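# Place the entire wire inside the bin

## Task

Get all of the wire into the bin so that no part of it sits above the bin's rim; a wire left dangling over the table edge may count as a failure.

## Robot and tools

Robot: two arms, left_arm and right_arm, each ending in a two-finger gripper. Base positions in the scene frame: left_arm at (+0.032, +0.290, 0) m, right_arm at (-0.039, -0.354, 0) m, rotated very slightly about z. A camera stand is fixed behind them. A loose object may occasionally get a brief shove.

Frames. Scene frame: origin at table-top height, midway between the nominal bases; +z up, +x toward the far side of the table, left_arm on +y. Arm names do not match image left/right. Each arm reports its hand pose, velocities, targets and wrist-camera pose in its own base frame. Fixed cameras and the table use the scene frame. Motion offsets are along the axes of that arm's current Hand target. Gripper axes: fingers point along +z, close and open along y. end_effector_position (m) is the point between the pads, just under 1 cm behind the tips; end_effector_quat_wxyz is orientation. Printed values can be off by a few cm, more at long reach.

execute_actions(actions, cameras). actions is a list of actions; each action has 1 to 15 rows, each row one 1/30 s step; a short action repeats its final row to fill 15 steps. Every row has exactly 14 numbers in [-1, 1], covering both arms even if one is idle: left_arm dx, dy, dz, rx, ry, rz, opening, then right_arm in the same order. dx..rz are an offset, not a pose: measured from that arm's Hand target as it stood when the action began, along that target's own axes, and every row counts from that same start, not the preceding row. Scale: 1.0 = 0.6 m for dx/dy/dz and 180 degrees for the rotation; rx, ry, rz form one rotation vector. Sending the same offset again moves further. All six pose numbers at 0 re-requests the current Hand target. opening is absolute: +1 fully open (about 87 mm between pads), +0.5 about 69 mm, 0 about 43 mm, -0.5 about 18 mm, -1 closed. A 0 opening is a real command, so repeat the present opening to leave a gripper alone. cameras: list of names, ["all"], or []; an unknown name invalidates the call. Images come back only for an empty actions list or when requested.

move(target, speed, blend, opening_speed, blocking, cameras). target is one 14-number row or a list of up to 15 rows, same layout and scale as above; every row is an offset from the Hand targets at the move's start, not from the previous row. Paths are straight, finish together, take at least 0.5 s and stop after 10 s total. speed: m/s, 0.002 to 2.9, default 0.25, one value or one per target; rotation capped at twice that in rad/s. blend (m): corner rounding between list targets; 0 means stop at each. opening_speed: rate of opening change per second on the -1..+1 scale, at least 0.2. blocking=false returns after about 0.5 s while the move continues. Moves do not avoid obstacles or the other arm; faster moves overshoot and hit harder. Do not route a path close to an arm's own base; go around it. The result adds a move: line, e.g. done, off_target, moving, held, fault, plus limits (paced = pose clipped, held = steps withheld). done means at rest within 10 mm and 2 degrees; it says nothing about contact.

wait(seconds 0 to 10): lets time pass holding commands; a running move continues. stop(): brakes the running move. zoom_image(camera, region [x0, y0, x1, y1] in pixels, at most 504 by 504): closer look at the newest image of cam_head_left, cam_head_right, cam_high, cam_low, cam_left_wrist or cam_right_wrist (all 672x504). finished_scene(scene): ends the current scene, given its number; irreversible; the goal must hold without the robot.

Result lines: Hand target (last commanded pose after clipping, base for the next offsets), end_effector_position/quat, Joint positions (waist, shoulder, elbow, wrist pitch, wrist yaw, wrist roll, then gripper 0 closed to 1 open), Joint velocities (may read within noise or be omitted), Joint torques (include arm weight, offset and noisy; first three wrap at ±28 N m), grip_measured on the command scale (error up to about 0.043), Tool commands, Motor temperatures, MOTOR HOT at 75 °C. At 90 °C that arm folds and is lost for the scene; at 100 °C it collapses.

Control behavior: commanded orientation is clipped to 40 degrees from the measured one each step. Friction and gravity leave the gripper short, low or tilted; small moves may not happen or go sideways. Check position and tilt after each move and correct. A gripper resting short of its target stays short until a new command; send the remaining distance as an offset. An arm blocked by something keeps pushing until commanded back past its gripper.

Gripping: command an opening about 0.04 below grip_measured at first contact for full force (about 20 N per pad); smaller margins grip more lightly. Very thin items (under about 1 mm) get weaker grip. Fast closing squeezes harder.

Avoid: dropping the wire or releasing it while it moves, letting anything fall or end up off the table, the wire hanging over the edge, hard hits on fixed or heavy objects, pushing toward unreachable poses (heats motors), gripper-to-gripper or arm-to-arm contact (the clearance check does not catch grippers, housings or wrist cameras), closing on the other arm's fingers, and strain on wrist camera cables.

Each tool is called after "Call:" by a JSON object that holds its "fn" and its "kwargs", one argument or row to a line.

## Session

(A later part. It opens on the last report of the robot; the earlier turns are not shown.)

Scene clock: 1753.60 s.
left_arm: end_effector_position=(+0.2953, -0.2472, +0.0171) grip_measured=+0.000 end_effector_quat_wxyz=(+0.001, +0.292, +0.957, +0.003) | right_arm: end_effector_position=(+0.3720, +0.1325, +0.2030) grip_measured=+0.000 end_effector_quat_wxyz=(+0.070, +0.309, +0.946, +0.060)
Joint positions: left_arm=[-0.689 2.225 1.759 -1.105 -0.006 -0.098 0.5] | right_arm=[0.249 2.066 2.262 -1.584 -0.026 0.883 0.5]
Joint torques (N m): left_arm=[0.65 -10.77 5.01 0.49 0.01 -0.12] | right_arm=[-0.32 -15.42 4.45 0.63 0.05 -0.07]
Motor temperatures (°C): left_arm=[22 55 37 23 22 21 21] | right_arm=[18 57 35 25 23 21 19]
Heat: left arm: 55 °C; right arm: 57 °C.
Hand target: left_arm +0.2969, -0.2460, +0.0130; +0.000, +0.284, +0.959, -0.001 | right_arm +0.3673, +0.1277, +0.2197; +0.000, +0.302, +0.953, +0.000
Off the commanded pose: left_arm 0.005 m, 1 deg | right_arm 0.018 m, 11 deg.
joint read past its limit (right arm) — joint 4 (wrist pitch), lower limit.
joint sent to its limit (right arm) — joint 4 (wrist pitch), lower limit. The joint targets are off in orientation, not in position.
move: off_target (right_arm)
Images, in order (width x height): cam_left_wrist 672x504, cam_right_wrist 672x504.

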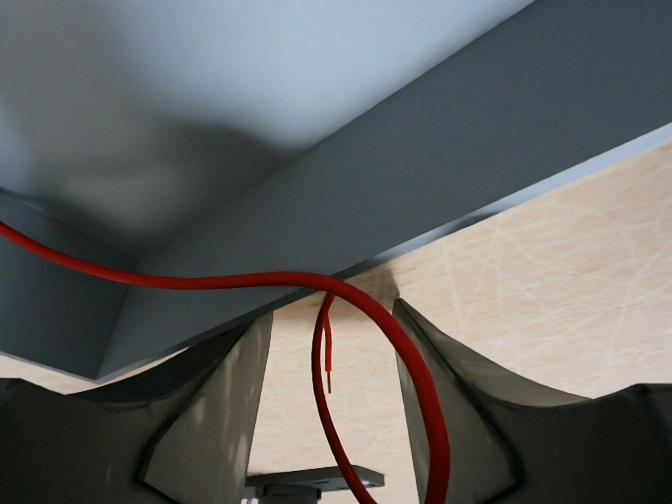

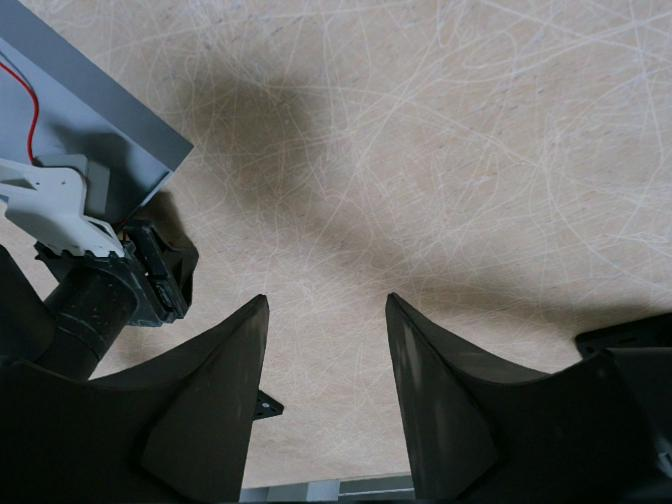

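Call:
{"fn": "move", "kwargs": {
  "target": [0.04,0,-0.25,0,0,0,0,0,0,0,0,0,0,0],
  "speed": 0.2,
  "cameras": ["cam_left_wrist","cam_right_wrist","cam_low","cam_high"]
}}

Call:
{"fn": "zoom_image", "kwargs": {
  "camera": "cam_right_wrist",
  "region": [0, 130, 260, 390]
}}

Call:
{"fn": "zoom_image", "kwargs": {
  "camera": "cam_low",
  "region": [250, 220, 380, 320]
}}

Scene clock: 1769.33 s.
left_arm: end_effector_position=(+0.2781, -0.2335, +0.1536) grip_measured=+0.000 end_effector_quat_wxyz=(+0.015, +0.289, +0.957, -0.003) | right_arm: end_effector_position=(+0.3720, +0.1325, +0.2030) grip_measured=+0.000 end_effector_quat_wxyz=(+0.070, +0.309, +0.946, +0.060)
Joint positions: left_arm=[-0.689 2.097 2.107 -1.55 -0.006 -0.103 0.5] | right_arm=[0.249 2.066 2.262 -1.584 -0.026 0.883 0.5]
Joint torques (N m): left_arm=[0.18 -11.79 6.72 0.28 0.04 -0.15] | right_arm=[-0.31 -15.41 4.41 0.64 0.04 -0.07]
Motor temperatures (°C): left_arm=[22 56 38 23 22 21 21] | right_arm=[18 57 35 25 23 21 19]
Heat: left arm: 56 °C; right arm: 57 °C.
Hand target: left_arm +0.2768, -0.2327, +0.1630; +0.000, +0.284, +0.959, -0.001 | right_arm +0.3673, +0.1277, +0.2197; +0.000, +0.302, +0.953, +0.000
Off the commanded pose: left_arm 0.010 m, 2 deg | right_arm 0.018 m, 11 deg.
joint read past its limit (right arm) — joint 4 (wrist pitch), lower limit.
joint sent to its limit (left arm) — joint 4 (wrist pitch), lower limit. The joint targets are off in orientation, not in position.
joint sent to its limit (right arm) — joint 4 (wrist pitch), lower limit. The joint targets are off in orientation, not in position.
move: off_target (right_arm)
Images, in order (width x height): cam_high 672x504, cam_low 672x504, cam_left_wrist 672x504, cam_right_wrist 672x504.

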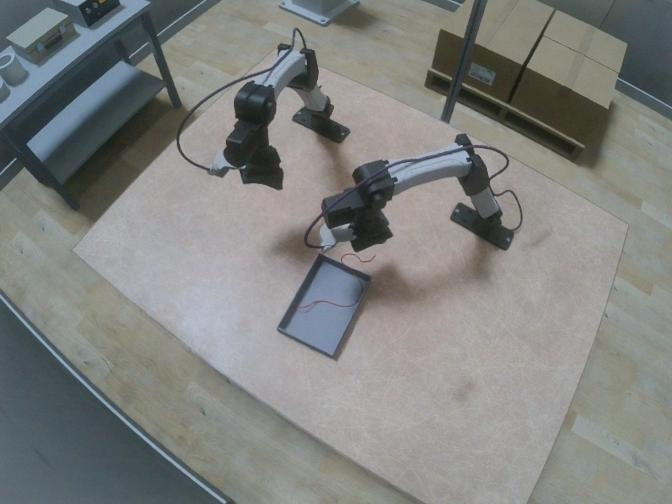

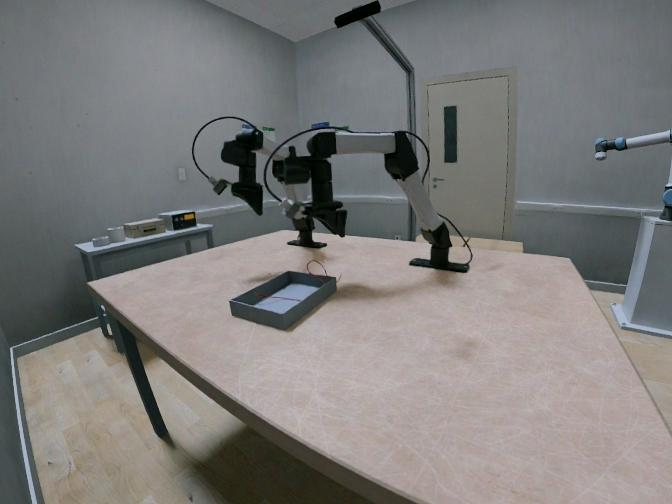

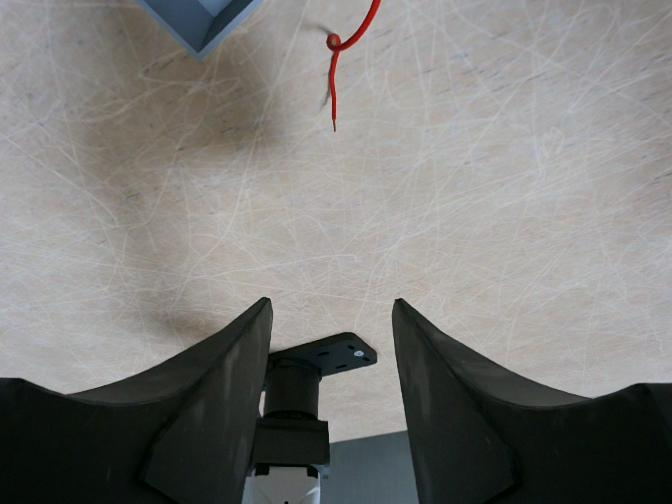

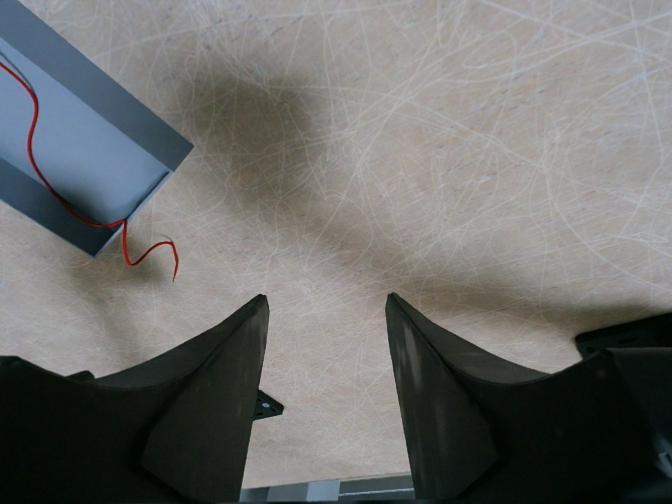

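Scaled by 1.938.

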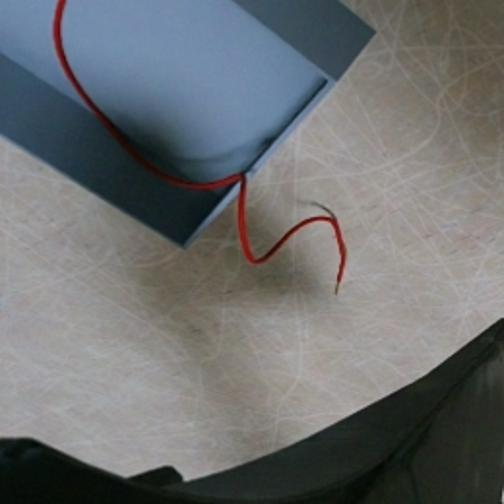

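Scaled by 3.877.

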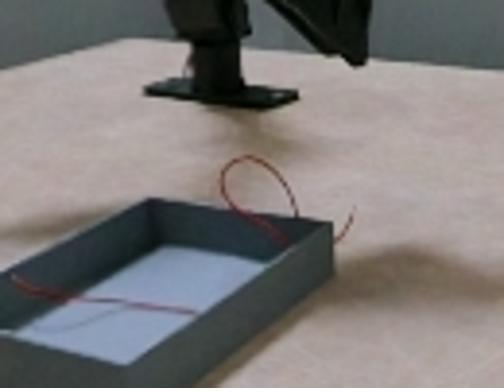

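Call:
{"fn": "move", "kwargs": {
  "target": [
    [-0.021,0.001,0.257,0,0,0,0,0,0,0,0,0,0,0],
    [-0.021,0.001,0.257,0,0,0,-1,0,0,0,0,0,0,0]
  ],
  "speed": 0.15,
  "opening_speed": 0.6,
  "cameras": ["cam_left_wrist","cam_right_wrist","cam_low"]
}}

Call:
{"fn": "zoom_image", "kwargs": {
  "camera": "cam_low",
  "region": [250, 220, 380, 320]
}}

Scene clock: 1790.77 s.
left_arm: end_effector_position=(+0.2815, -0.2368, +0.0143) grip_measured=-0.968 end_effector_quat_wxyz=(-0.009, +0.289, +0.957, +0.006) | right_arm: end_effector_position=(+0.3720, +0.1325, +0.2030) grip_measured=+0.000 end_effector_quat_wxyz=(+0.070, +0.309, +0.946, +0.060)
Joint positions: left_arm=[-0.689 2.181 1.672 -1.083 -0.004 -0.103 0.016] | right_arm=[0.249 2.066 2.262 -1.584 -0.026 0.883 0.5]
Joint torques (N m): left_arm=[0.55 -10.13 5.12 0.68 0.03 -0.08] | right_arm=[-0.31 -15.43 4.45 0.63 0.04 -0.08]
Motor temperatures (°C): left_arm=[22 57 38 23 22 21 21] | right_arm=[18 58 34 25 23 21 19]
Heat: left arm: 57 °C; right arm: 58 °C.
Hand target: left_arm +0.2877, -0.2393, +0.0089; +0.000, +0.284, +0.959, -0.001 | right_arm +0.3673, +0.1277, +0.2197; +0.000, +0.302, +0.953, +0.000
Off the commanded pose: left_arm 0.009 m, 1 deg | right_arm 0.018 m, 11 deg.
joint read past its limit (right arm) — joint 4 (wrist pitch), lower limit.
joint sent to its limit (right arm) — joint 4 (wrist pitch), lower limit. The joint targets are off in orientation, not in position.
move: off_target (right_arm)
Images, in order (width x height): cam_low 672x504, cam_left_wrist 672x504, cam_right_wrist 672x504.

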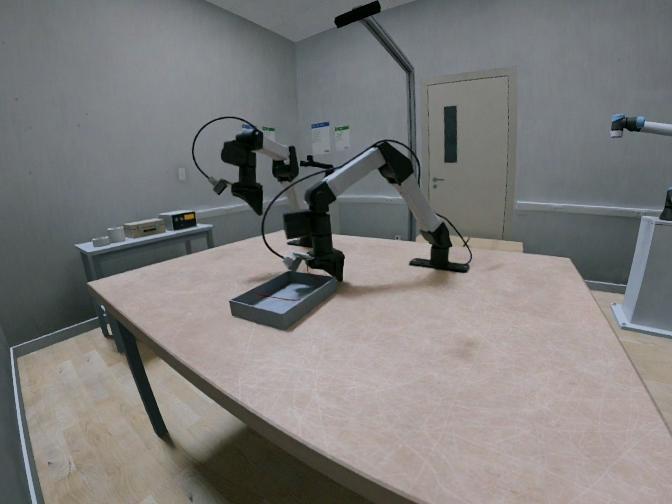

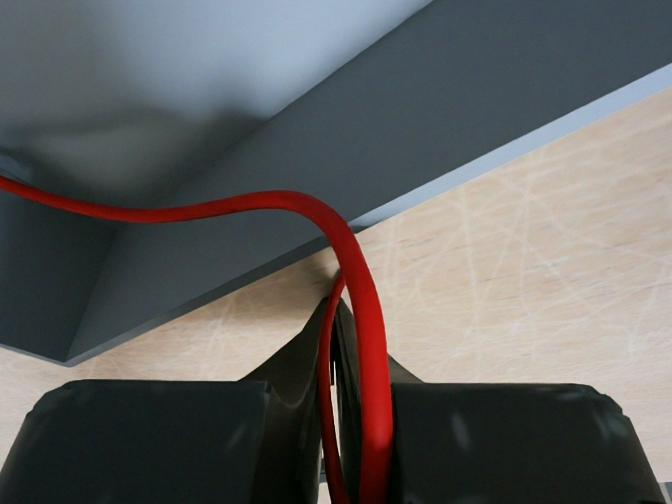

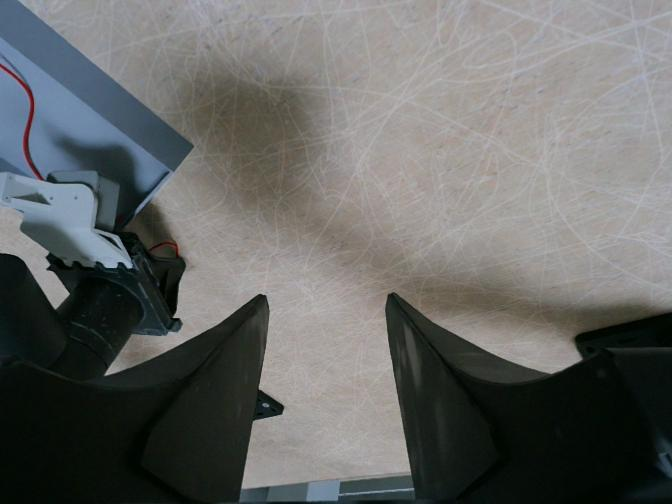

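Scaled by 3.877.

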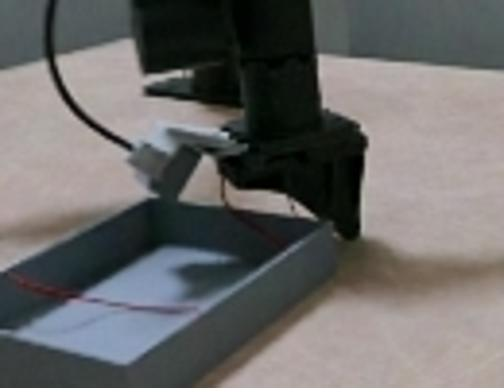

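Call:
{"fn": "move", "kwargs": {
  "target": [
    [0,0,-0.2,0,0,0,-1,0,0,0,0,0,0,0],
    [0.142,0.065,-0.40,0,0,0.15,-1,0,0,0,0,0,0,0]
  ],
  "speed": 0.15,
  "blend": 0.03,
  "cameras": ["cam_head_left","cam_head_right","cam_high","cam_low","cam_left_wrist","cam_right_wrist"]
}}

Call:
{"fn": "zoom_image", "kwargs": {
  "camera": "cam_high",
  "region": [280, 180, 440, 340]
}}

Call:
{"fn": "zoom_image", "kwargs": {
  "camera": "cam_low",
  "region": [230, 180, 390, 320]
}}

Scene clock: 1804.53 s.
left_arm: end_effector_position=(+0.2391, -0.1658, +0.2479) grip_measured=-0.968 end_effector_quat_wxyz=(+0.138, +0.497, +0.857, -0.017) | right_arm: end_effector_position=(+0.3720, +0.1325, +0.2030) grip_measured=+0.000 end_effector_quat_wxyz=(+0.070, +0.309, +0.946, +0.060)
Joint positions: left_arm=[-0.663 1.638 1.9 -1.554 -0.004 0.388 0.016] | right_arm=[0.249 2.066 2.262 -1.584 -0.026 0.883 0.5]
Joint torques (N m): left_arm=[0.49 -6.97 4.74 0.77 -0.13 -0.02] | right_arm=[-0.31 -15.42 4.44 0.64 0.04 -0.07]
Motor temperatures (°C): left_arm=[22 56 37 23 22 21 22] | right_arm=[18 58 34 25 23 21 19]
Heat: left arm: 56 °C; right arm: 58 °C.
Hand target: left_arm +0.2375, -0.1598, +0.2487; +0.000, +0.500, +0.866, -0.001 | right_arm +0.3673, +0.1277, +0.2197; +0.000, +0.302, +0.953, +0.000
Off the commanded pose: left_arm 0.006 m, 16 deg | right_arm 0.018 m, 11 deg.
joint read past its limit (right arm) — joint 4 (wrist pitch), lower limit.
joint sent to its limit (left arm) — joint 4 (wrist pitch), lower limit. The joint targets are off in orientation, not in position.
joint sent to its limit (right arm) — joint 4 (wrist pitch), lower limit. The joint targets are off in orientation, not in position.
move: off_target (left_arm, right_arm)

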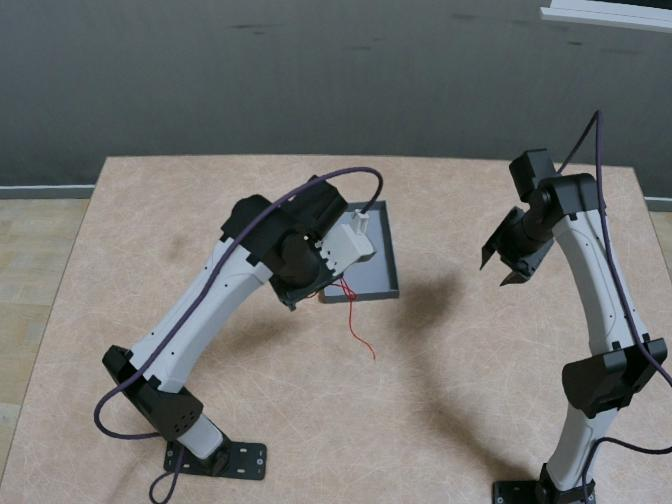

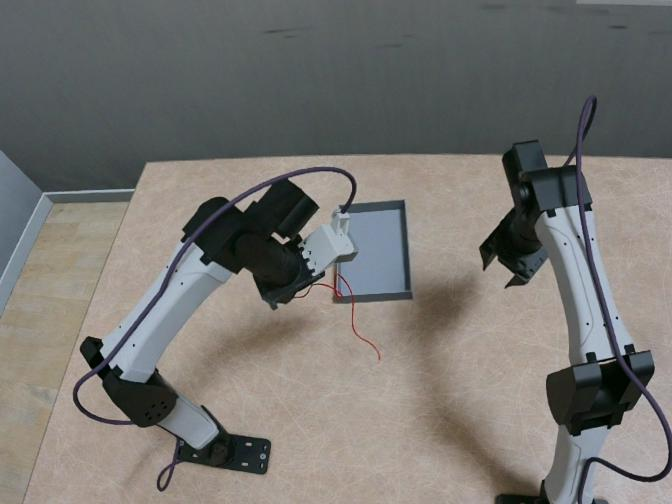

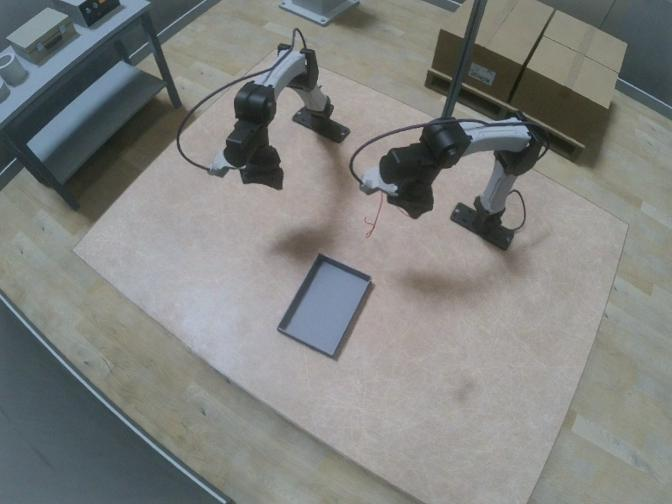

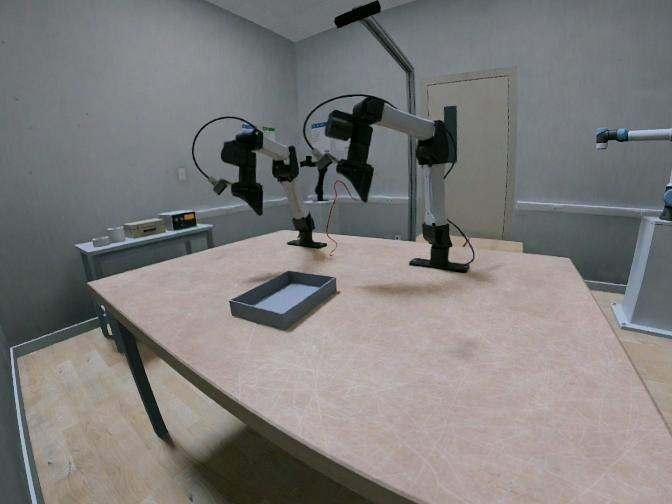

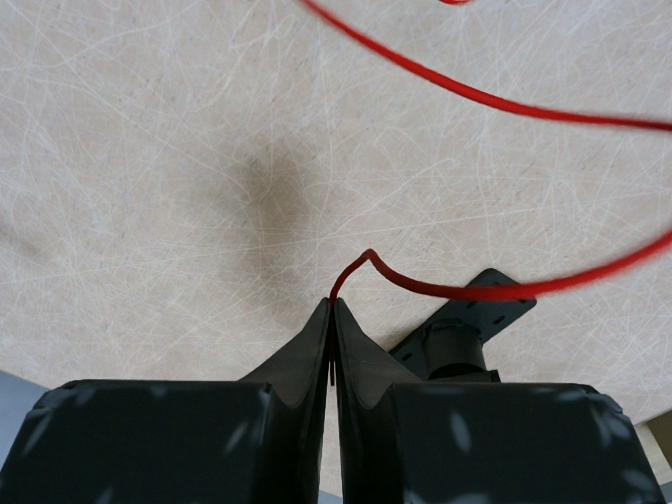

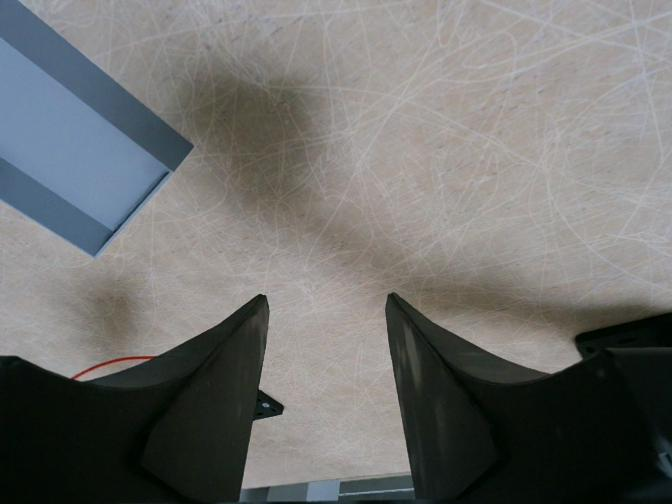

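Scaled by 3.150.

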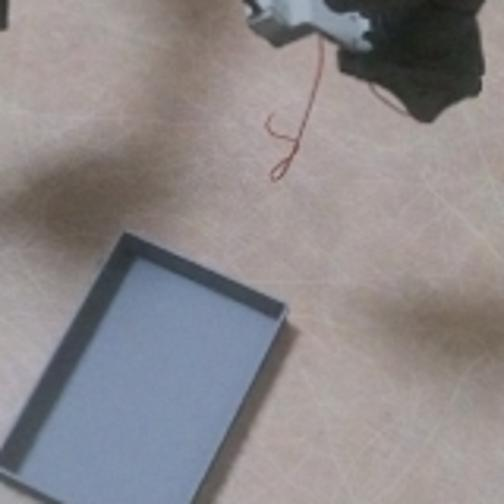

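Scaled by 3.150.

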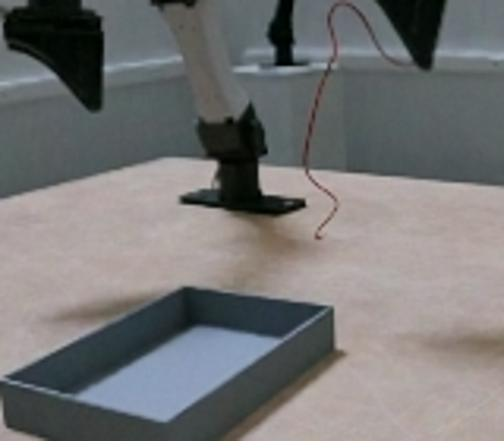

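Call:
{"fn": "move", "kwargs": {
  "target": [0.029,0.017,0.208,0,0,0,-1,0,0,0,0,0,0,0],
  "speed": 0.12,
  "cameras": ["cam_head_left","cam_head_right","cam_high","cam_low","cam_left_wrist"]
}}

Call:
{"fn": "zoom_image", "kwargs": {
  "camera": "cam_high",
  "region": [280, 150, 440, 310]
}}

Call:
{"fn": "zoom_image", "kwargs": {
  "camera": "cam_head_left",
  "region": [260, 240, 420, 400]
}}

Scene clock: 1825.73 s.
left_arm: end_effector_position=(+0.2350, -0.1402, +0.1268) grip_measured=-0.968 end_effector_quat_wxyz=(-0.001, +0.501, +0.866, +0.002) | right_arm: end_effector_position=(+0.3720, +0.1325, +0.2030) grip_measured=+0.000 end_effector_quat_wxyz=(+0.070, +0.309, +0.946, +0.060)
Joint positions: left_arm=[-0.606 1.719 1.485 -1.339 -0.004 0.443 0.016] | right_arm=[0.249 2.066 2.262 -1.584 -0.026 0.883 0.5]
Joint torques (N m): left_arm=[0.54 -6.76 5.38 0.46 0.03 -0.01] | right_arm=[-0.31 -15.42 4.45 0.62 0.05 -0.07]
Motor temperatures (°C): left_arm=[22 52 37 23 22 21 22] | right_arm=[18 59 34 25 23 21 19]
Heat: left arm: 52 °C; right arm: 59 °C.
Hand target: left_arm +0.2376, -0.1398, +0.1239; +0.000, +0.500, +0.866, -0.001 | right_arm +0.3673, +0.1277, +0.2197; +0.000, +0.302, +0.953, +0.000
Off the commanded pose: left_arm 0.004 m, 0 deg | right_arm 0.018 m, 11 deg.
joint read past its limit (right arm) — joint 4 (wrist pitch), lower limit.
joint sent to its limit (right arm) — joint 4 (wrist pitch), lower limit. The joint targets are off in orientation, not in position.
move: off_target (right_arm)
Images, in order (width x height): cam_head_left 672x504, cam_head_right 672x504, cam_high 672x504, cam_low 672x504, cam_left_wrist 672x504.

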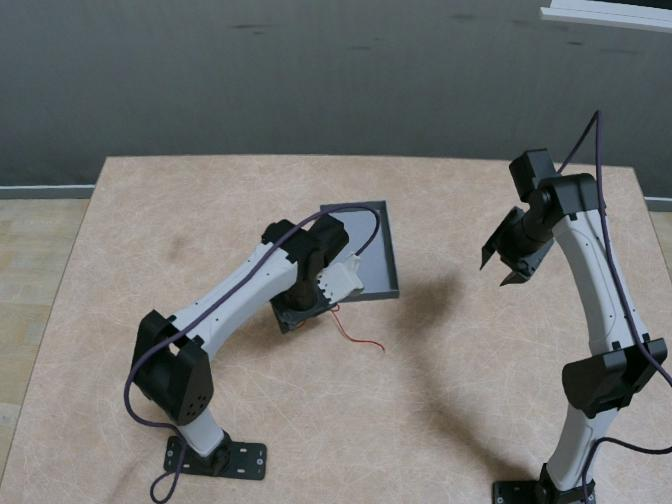

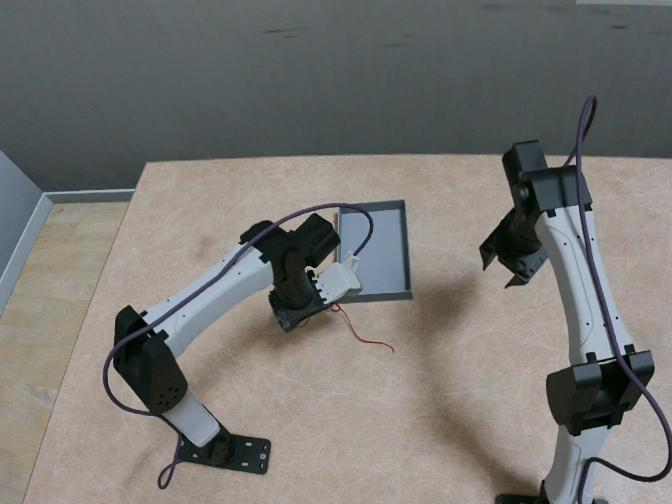

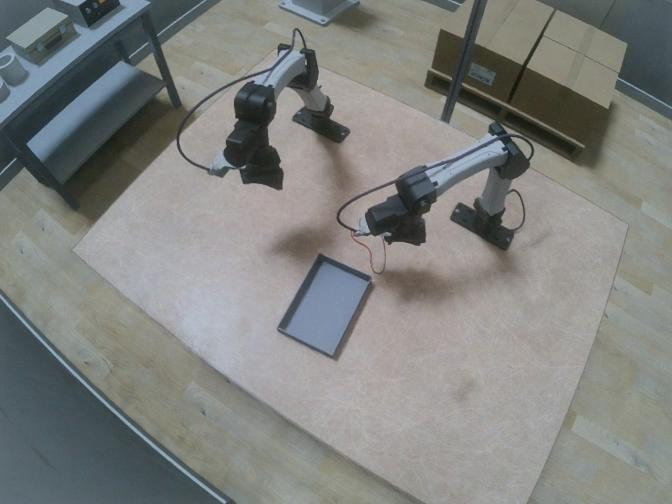

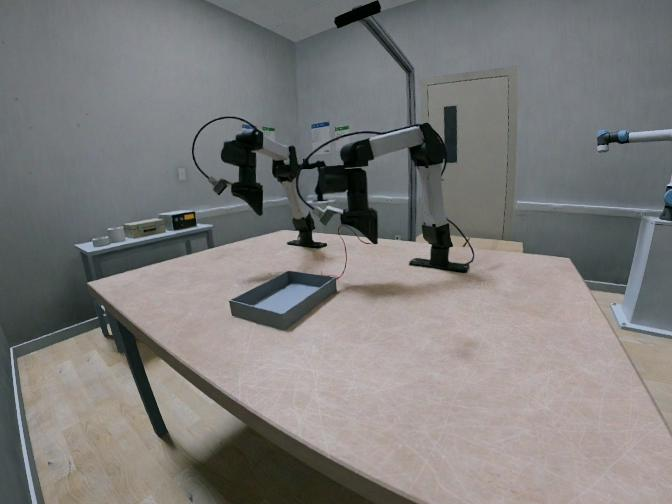

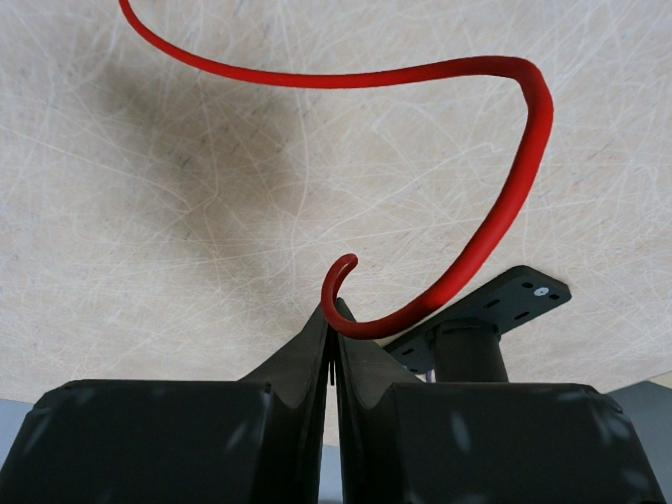

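Scaled by 3.150.

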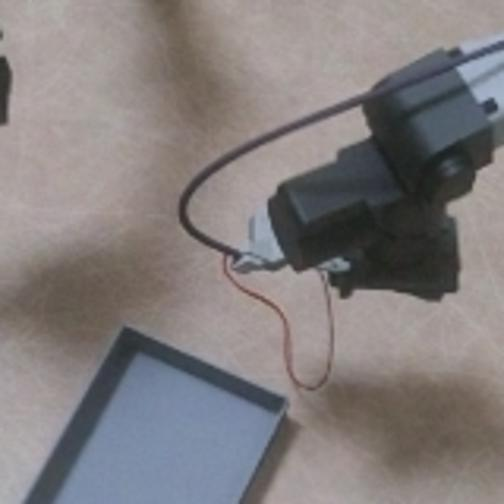

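Scaled by 3.150.

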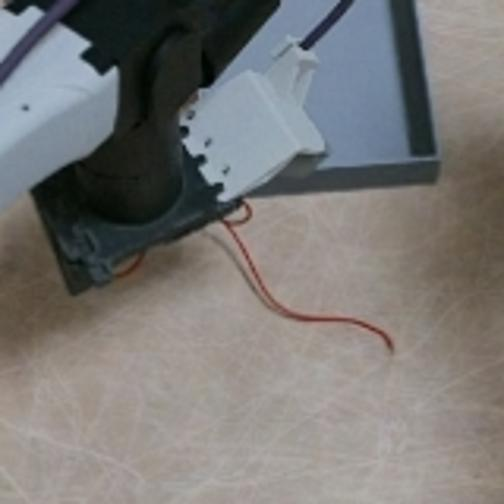

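Call:
{"fn": "move", "kwargs": {
  "target": [0,0,0,0,0,-0.3,-1,0,0,0,0,0,0,0],
  "speed": 0.3,
  "cameras": ["cam_head_left","cam_left_wrist"]
}}

Call:
{"fn": "zoom_image", "kwargs": {
  "camera": "cam_head_left",
  "region": [260, 240, 420, 400]
}}

Scene clock: 1845.77 s.
left_arm: end_effector_position=(+0.2342, -0.1391, +0.1234) grip_measured=-0.968 end_effector_quat_wxyz=(-0.006, +0.060, +0.998, +0.005) | right_arm: end_effector_position=(+0.3720, +0.1325, +0.2030) grip_measured=+0.000 end_effector_quat_wxyz=(+0.070, +0.309, +0.946, +0.060)
Joint positions: left_arm=[-0.484 1.732 1.485 -1.338 -0.003 -0.364 0.016] | right_arm=[0.249 2.066 2.262 -1.584 -0.026 0.883 0.5]
Joint torques (N m): left_arm=[0.44 -7.42 5.9 0.46 -0.02 -0.17] | right_arm=[-0.27 -15.39 4.48 0.64 0.05 -0.07]
Motor temperatures (°C): left_arm=[22 51 37 22 22 21 22] | right_arm=[18 59 34 25 23 21 19]
Heat: left arm: 51 °C; right arm: 59 °C.
Hand target: left_arm +0.2377, -0.1399, +0.1239; +0.000, +0.052, +0.999, -0.001 | right_arm +0.3673, +0.1277, +0.2197; +0.000, +0.302, +0.953, +0.000
Off the commanded pose: left_arm 0.004 m, 1 deg | right_arm 0.018 m, 11 deg.
joint read past its limit (right arm) — joint 4 (wrist pitch), lower limit.
joint sent to its limit (right arm) — joint 4 (wrist pitch), lower limit. The joint targets are off in orientation, not in position.
move: off_target (right_arm)
Images, in order (width x height): cam_head_left 672x504, cam_left_wrist 672x504.

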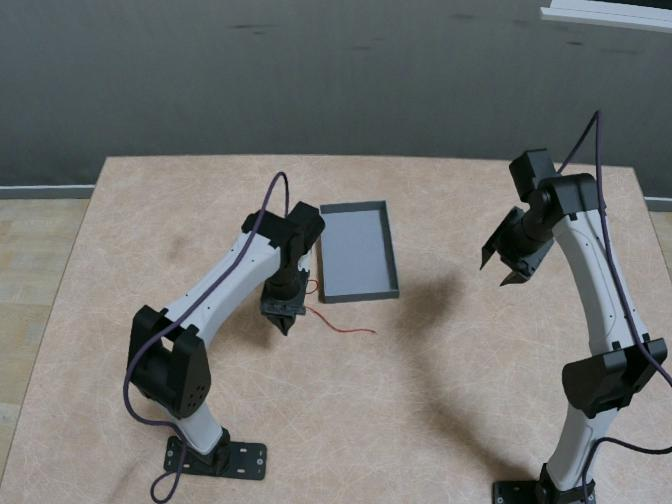

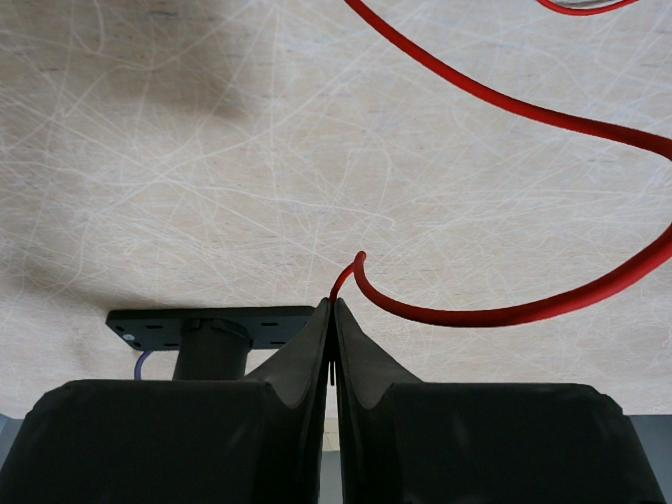

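Scaled by 3.150.

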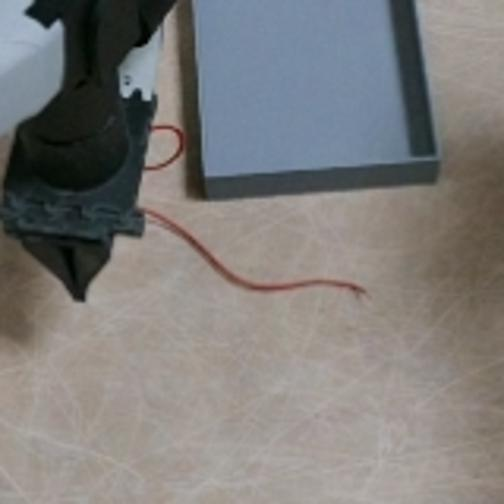

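Call:
{"fn": "move", "kwargs": {
  "target": [
    [0,0,0,0,0,0,-1,0.237,0.306,0.2,0,0,0.272,0],
    [0,0,0,0,0,0,-1,0.237,0.306,0.3,0,0,0.272,0]
  ],
  "speed": [0.3,0.12],
  "blend": 0.02,
  "cameras": ["cam_right_wrist","cam_head_left"]
}}

Scene clock: 1854.40 s.
left_arm: end_effector_position=(+0.2342, -0.1391, +0.1234) grip_measured=-0.968 end_effector_quat_wxyz=(-0.006, +0.059, +0.998, +0.005) | right_arm: end_effector_position=(+0.3542, +0.3569, +0.0347) grip_measured=+0.000 end_effector_quat_wxyz=(-0.014, +0.631, +0.776, -0.010)
Joint positions: left_arm=[-0.484 1.732 1.485 -1.338 -0.003 -0.365 0.016] | right_arm=[0.708 2.529 2.363 -1.43 -0.025 2.072 0.5]
Joint torques (N m): left_arm=[0.46 -7.47 5.94 0.47 -0.02 -0.15] | right_arm=[0.17 -15.32 4.62 0.31 -0.04 0.15]
Motor temperatures (°C): left_arm=[22 51 37 22 22 21 22] | right_arm=[18 60 34 25 23 21 19]
Heat: left arm: 51 °C; right arm: 60 °C.
Hand target: left_arm +0.2377, -0.1399, +0.1239; +0.000, +0.052, +0.999, -0.001 | right_arm +0.3565, +0.3595, +0.0394; +0.000, +0.669, +0.743, +0.000
Off the commanded pose: left_arm 0.004 m, 1 deg | right_arm 0.006 m, 6 deg.
joint sent to its limit (right arm) — joint 6 (wrist roll), upper limit. The joint targets are off in orientation, not in position.
move: off_target (right_arm)
Images, in order (width x height): cam_head_left 672x504, cam_right_wrist 672x504.

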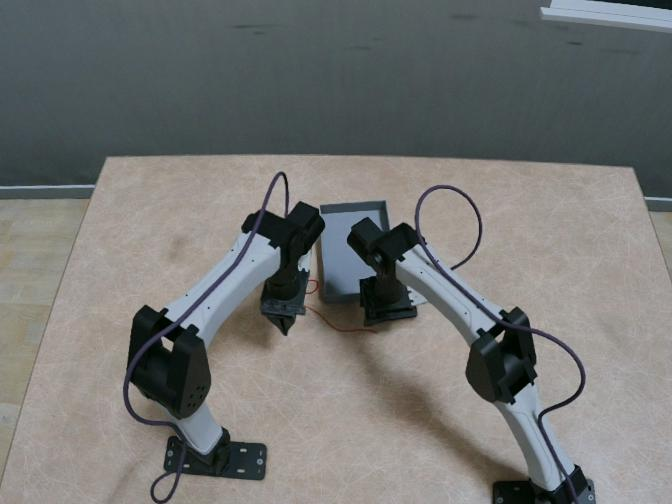

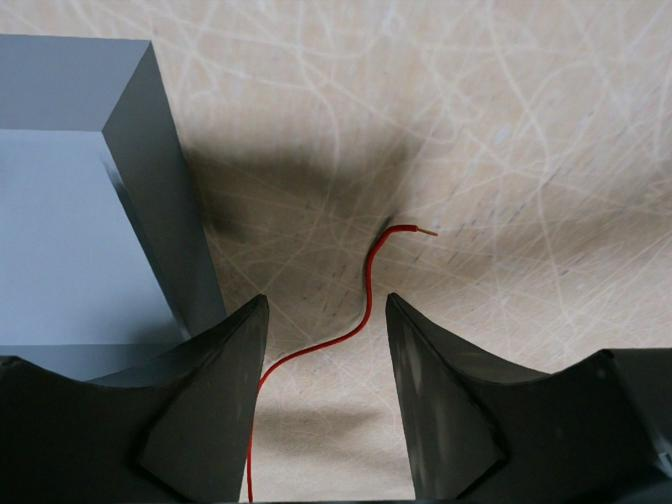

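Call:
{"fn": "move", "kwargs": {
  "target": [
    [0,0,0,0,0,0,-1,0.025,-0.026,0,0,0,0,0],
    [0,0,0,0,0,0,-1,0.025,-0.026,0.046,0,0,0,0],
    [0,0,0,0,0,0,-1,0.025,-0.026,0.046,0,0,0,-1]
  ],
  "speed": 0.1,
  "opening_speed": 0.6,
  "cameras": ["cam_right_wrist","cam_head_left"]
}}

Scene clock: 1867.70 s.
left_arm: end_effector_position=(+0.2342, -0.1391, +0.1234) grip_measured=-0.968 end_effector_quat_wxyz=(-0.006, +0.059, +0.998, +0.005) | right_arm: end_effector_position=(+0.3453, +0.3780, +0.0072) grip_measured=-0.973 end_effector_quat_wxyz=(-0.025, +0.619, +0.785, +0.008)
Joint positions: left_arm=[-0.484 1.732 1.485 -1.338 -0.003 -0.365 0.016] | right_arm=[0.741 2.527 2.242 -1.278 -0.053 2.077 0.013]
Joint torques (N m): left_arm=[0.54 -7.39 5.82 0.51 -0.02 -0.15] | right_arm=[0.62 -16.51 3.06 0.06 0.11 0.11]
Motor temperatures (°C): left_arm=[22 50 37 22 22 21 22] | right_arm=[18 65 34 25 23 21 19]
Heat: left arm: 50 °C; right arm: 65 °C.
Hand target: left_arm +0.2377, -0.1399, +0.1239; +0.000, +0.052, +0.999, -0.001 | right_arm +0.3395, +0.3729, +0.0120; +0.000, +0.669, +0.743, +0.000
Off the commanded pose: left_arm 0.004 m, 1 deg | right_arm 0.009 m, 8 deg.
joint sent to its limit (right arm) — joint 6 (wrist roll), upper limit. The joint targets are off in orientation, not in position.
move: off_target (right_arm); target 3's new opening was sent with right_arm's hand 0.004 m and 9 deg from that target
Images, in order (width x height): cam_head_left 672x504, cam_right_wrist 672x504.

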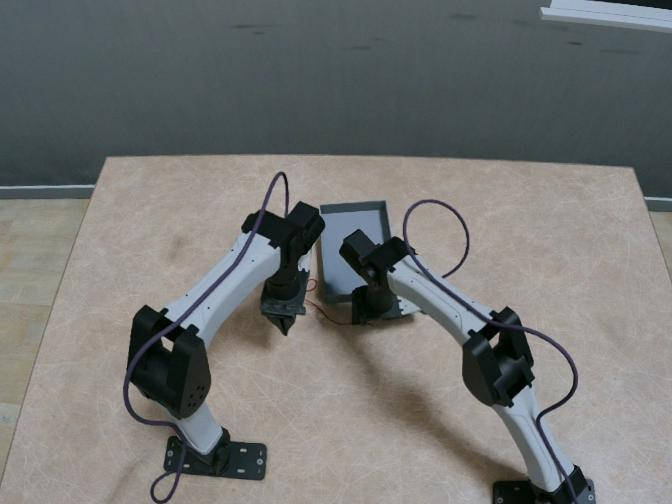

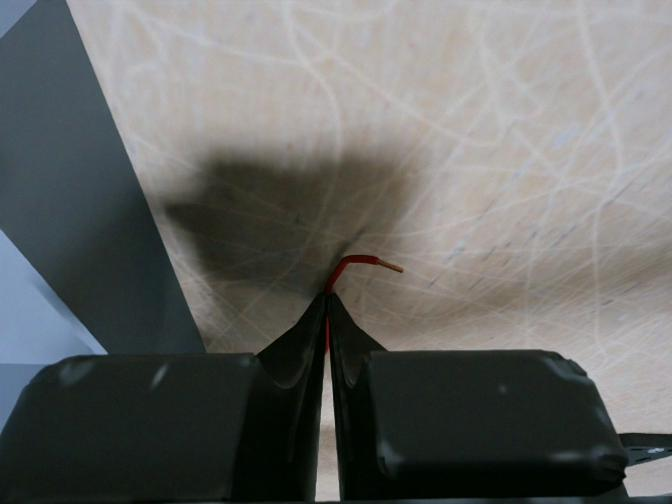

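Call:
{"fn": "move", "kwargs": {
  "target": [
    [-0.01,0.03,-0.06,0,0,0.12,-1,-0.03,0,-0.1,0,0,0,-1],
    [-0.0375,0.121,-0.16,0,0,0.439,-1,-0.33,-0.0445,-0.33,0,0,0,-1]
  ],
  "speed": 0.15,
  "blend": 0.03,
  "cameras": ["cam_head_left","cam_high","cam_low","cam_left_wrist","cam_right_wrist"]
}}

Call:
{"fn": "zoom_image", "kwargs": {
  "camera": "cam_high",
  "region": [240, 120, 480, 300]
}}

Scene clock: 1883.57 s.
left_arm: end_effector_position=(+0.2713, -0.0765, +0.2157) grip_measured=-0.968 end_effector_quat_wxyz=(+0.063, +0.675, +0.734, +0.025) | right_arm: end_effector_position=(+0.3401, +0.1772, +0.1974) grip_measured=-0.973 end_effector_quat_wxyz=(+0.016, +0.672, +0.739, +0.043)
Joint positions: left_arm=[-0.409 1.603 1.72 -1.551 -0.005 1.079 0.016] | right_arm=[0.371 1.915 2.007 -1.573 -0.009 1.848 0.013]
Joint torques (N m): left_arm=[0.51 -7.45 5.19 0.44 -0.13 0.04] | right_arm=[-0.16 -13.26 4.45 0.27 0.01 -0.07]
Motor temperatures (°C): left_arm=[22 50 38 22 22 21 22] | right_arm=[18 65 33 24 23 21 19]
Heat: left arm: 50 °C; right arm: 65 °C.
Hand target: left_arm +0.2676, -0.0699, +0.2197; +0.000, +0.676, +0.737, -0.001 | right_arm +0.3333, +0.1733, +0.2099; +0.000, +0.669, +0.743, +0.000
Off the commanded pose: left_arm 0.009 m, 8 deg | right_arm 0.015 m, 5 deg.
joint sent to its limit (left arm) — joint 4 (wrist pitch), lower limit. The joint targets are off in orientation, not in position.
joint sent to its limit (right arm) — joint 4 (wrist pitch), lower limit. The joint targets are off in orientation, not in position.
move: off_target (left_arm, right_arm)
Images, in order (width x height): cam_head_left 672x504, cam_high 672x504, cam_low 672x504, cam_left_wrist 672x504, cam_right_wrist 672x504.

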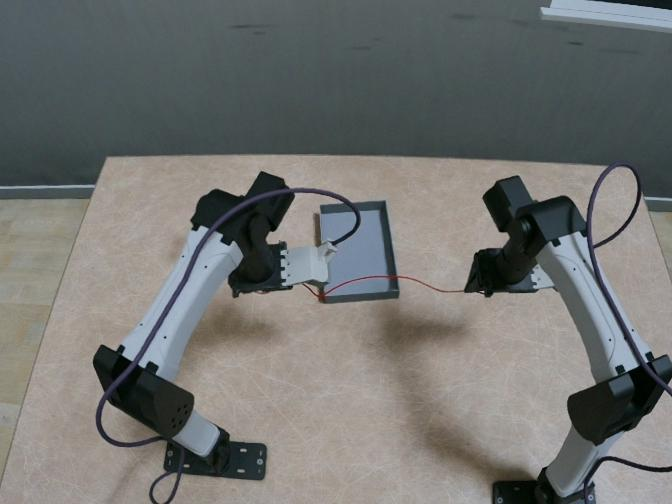

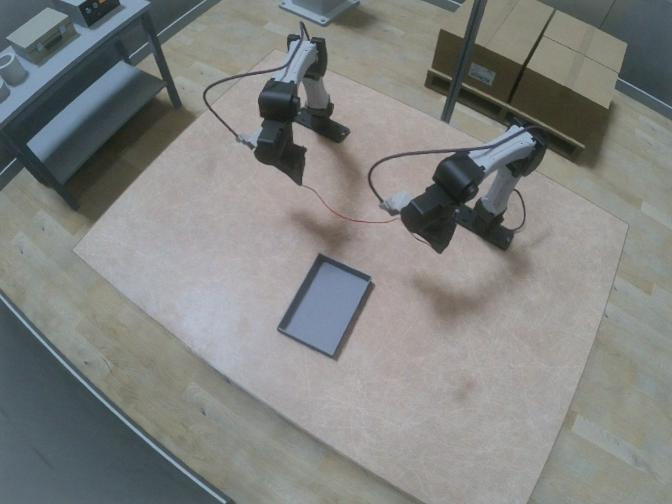

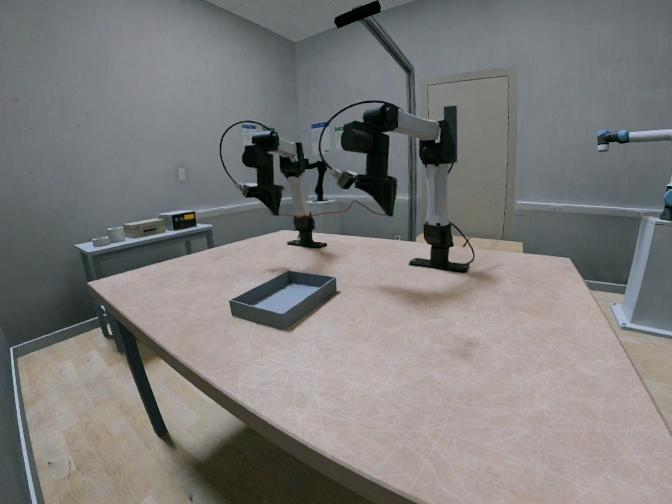

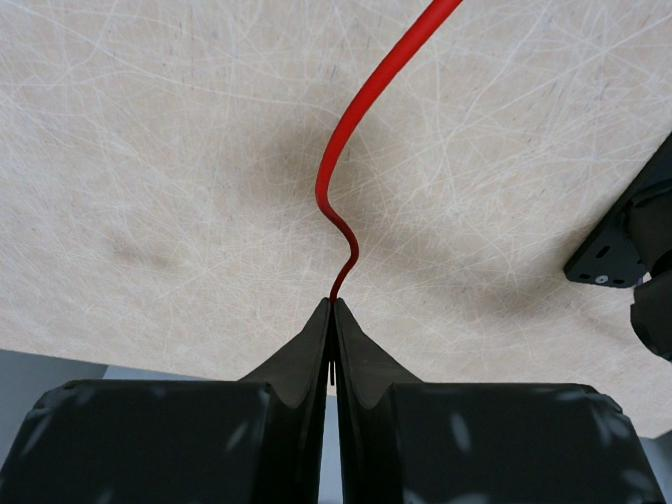

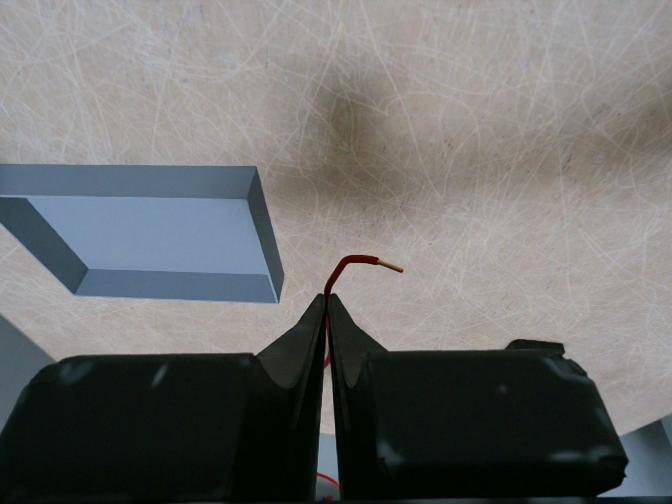

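Scaled by 2.100.

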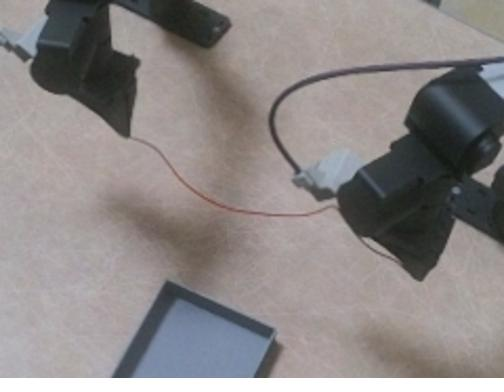

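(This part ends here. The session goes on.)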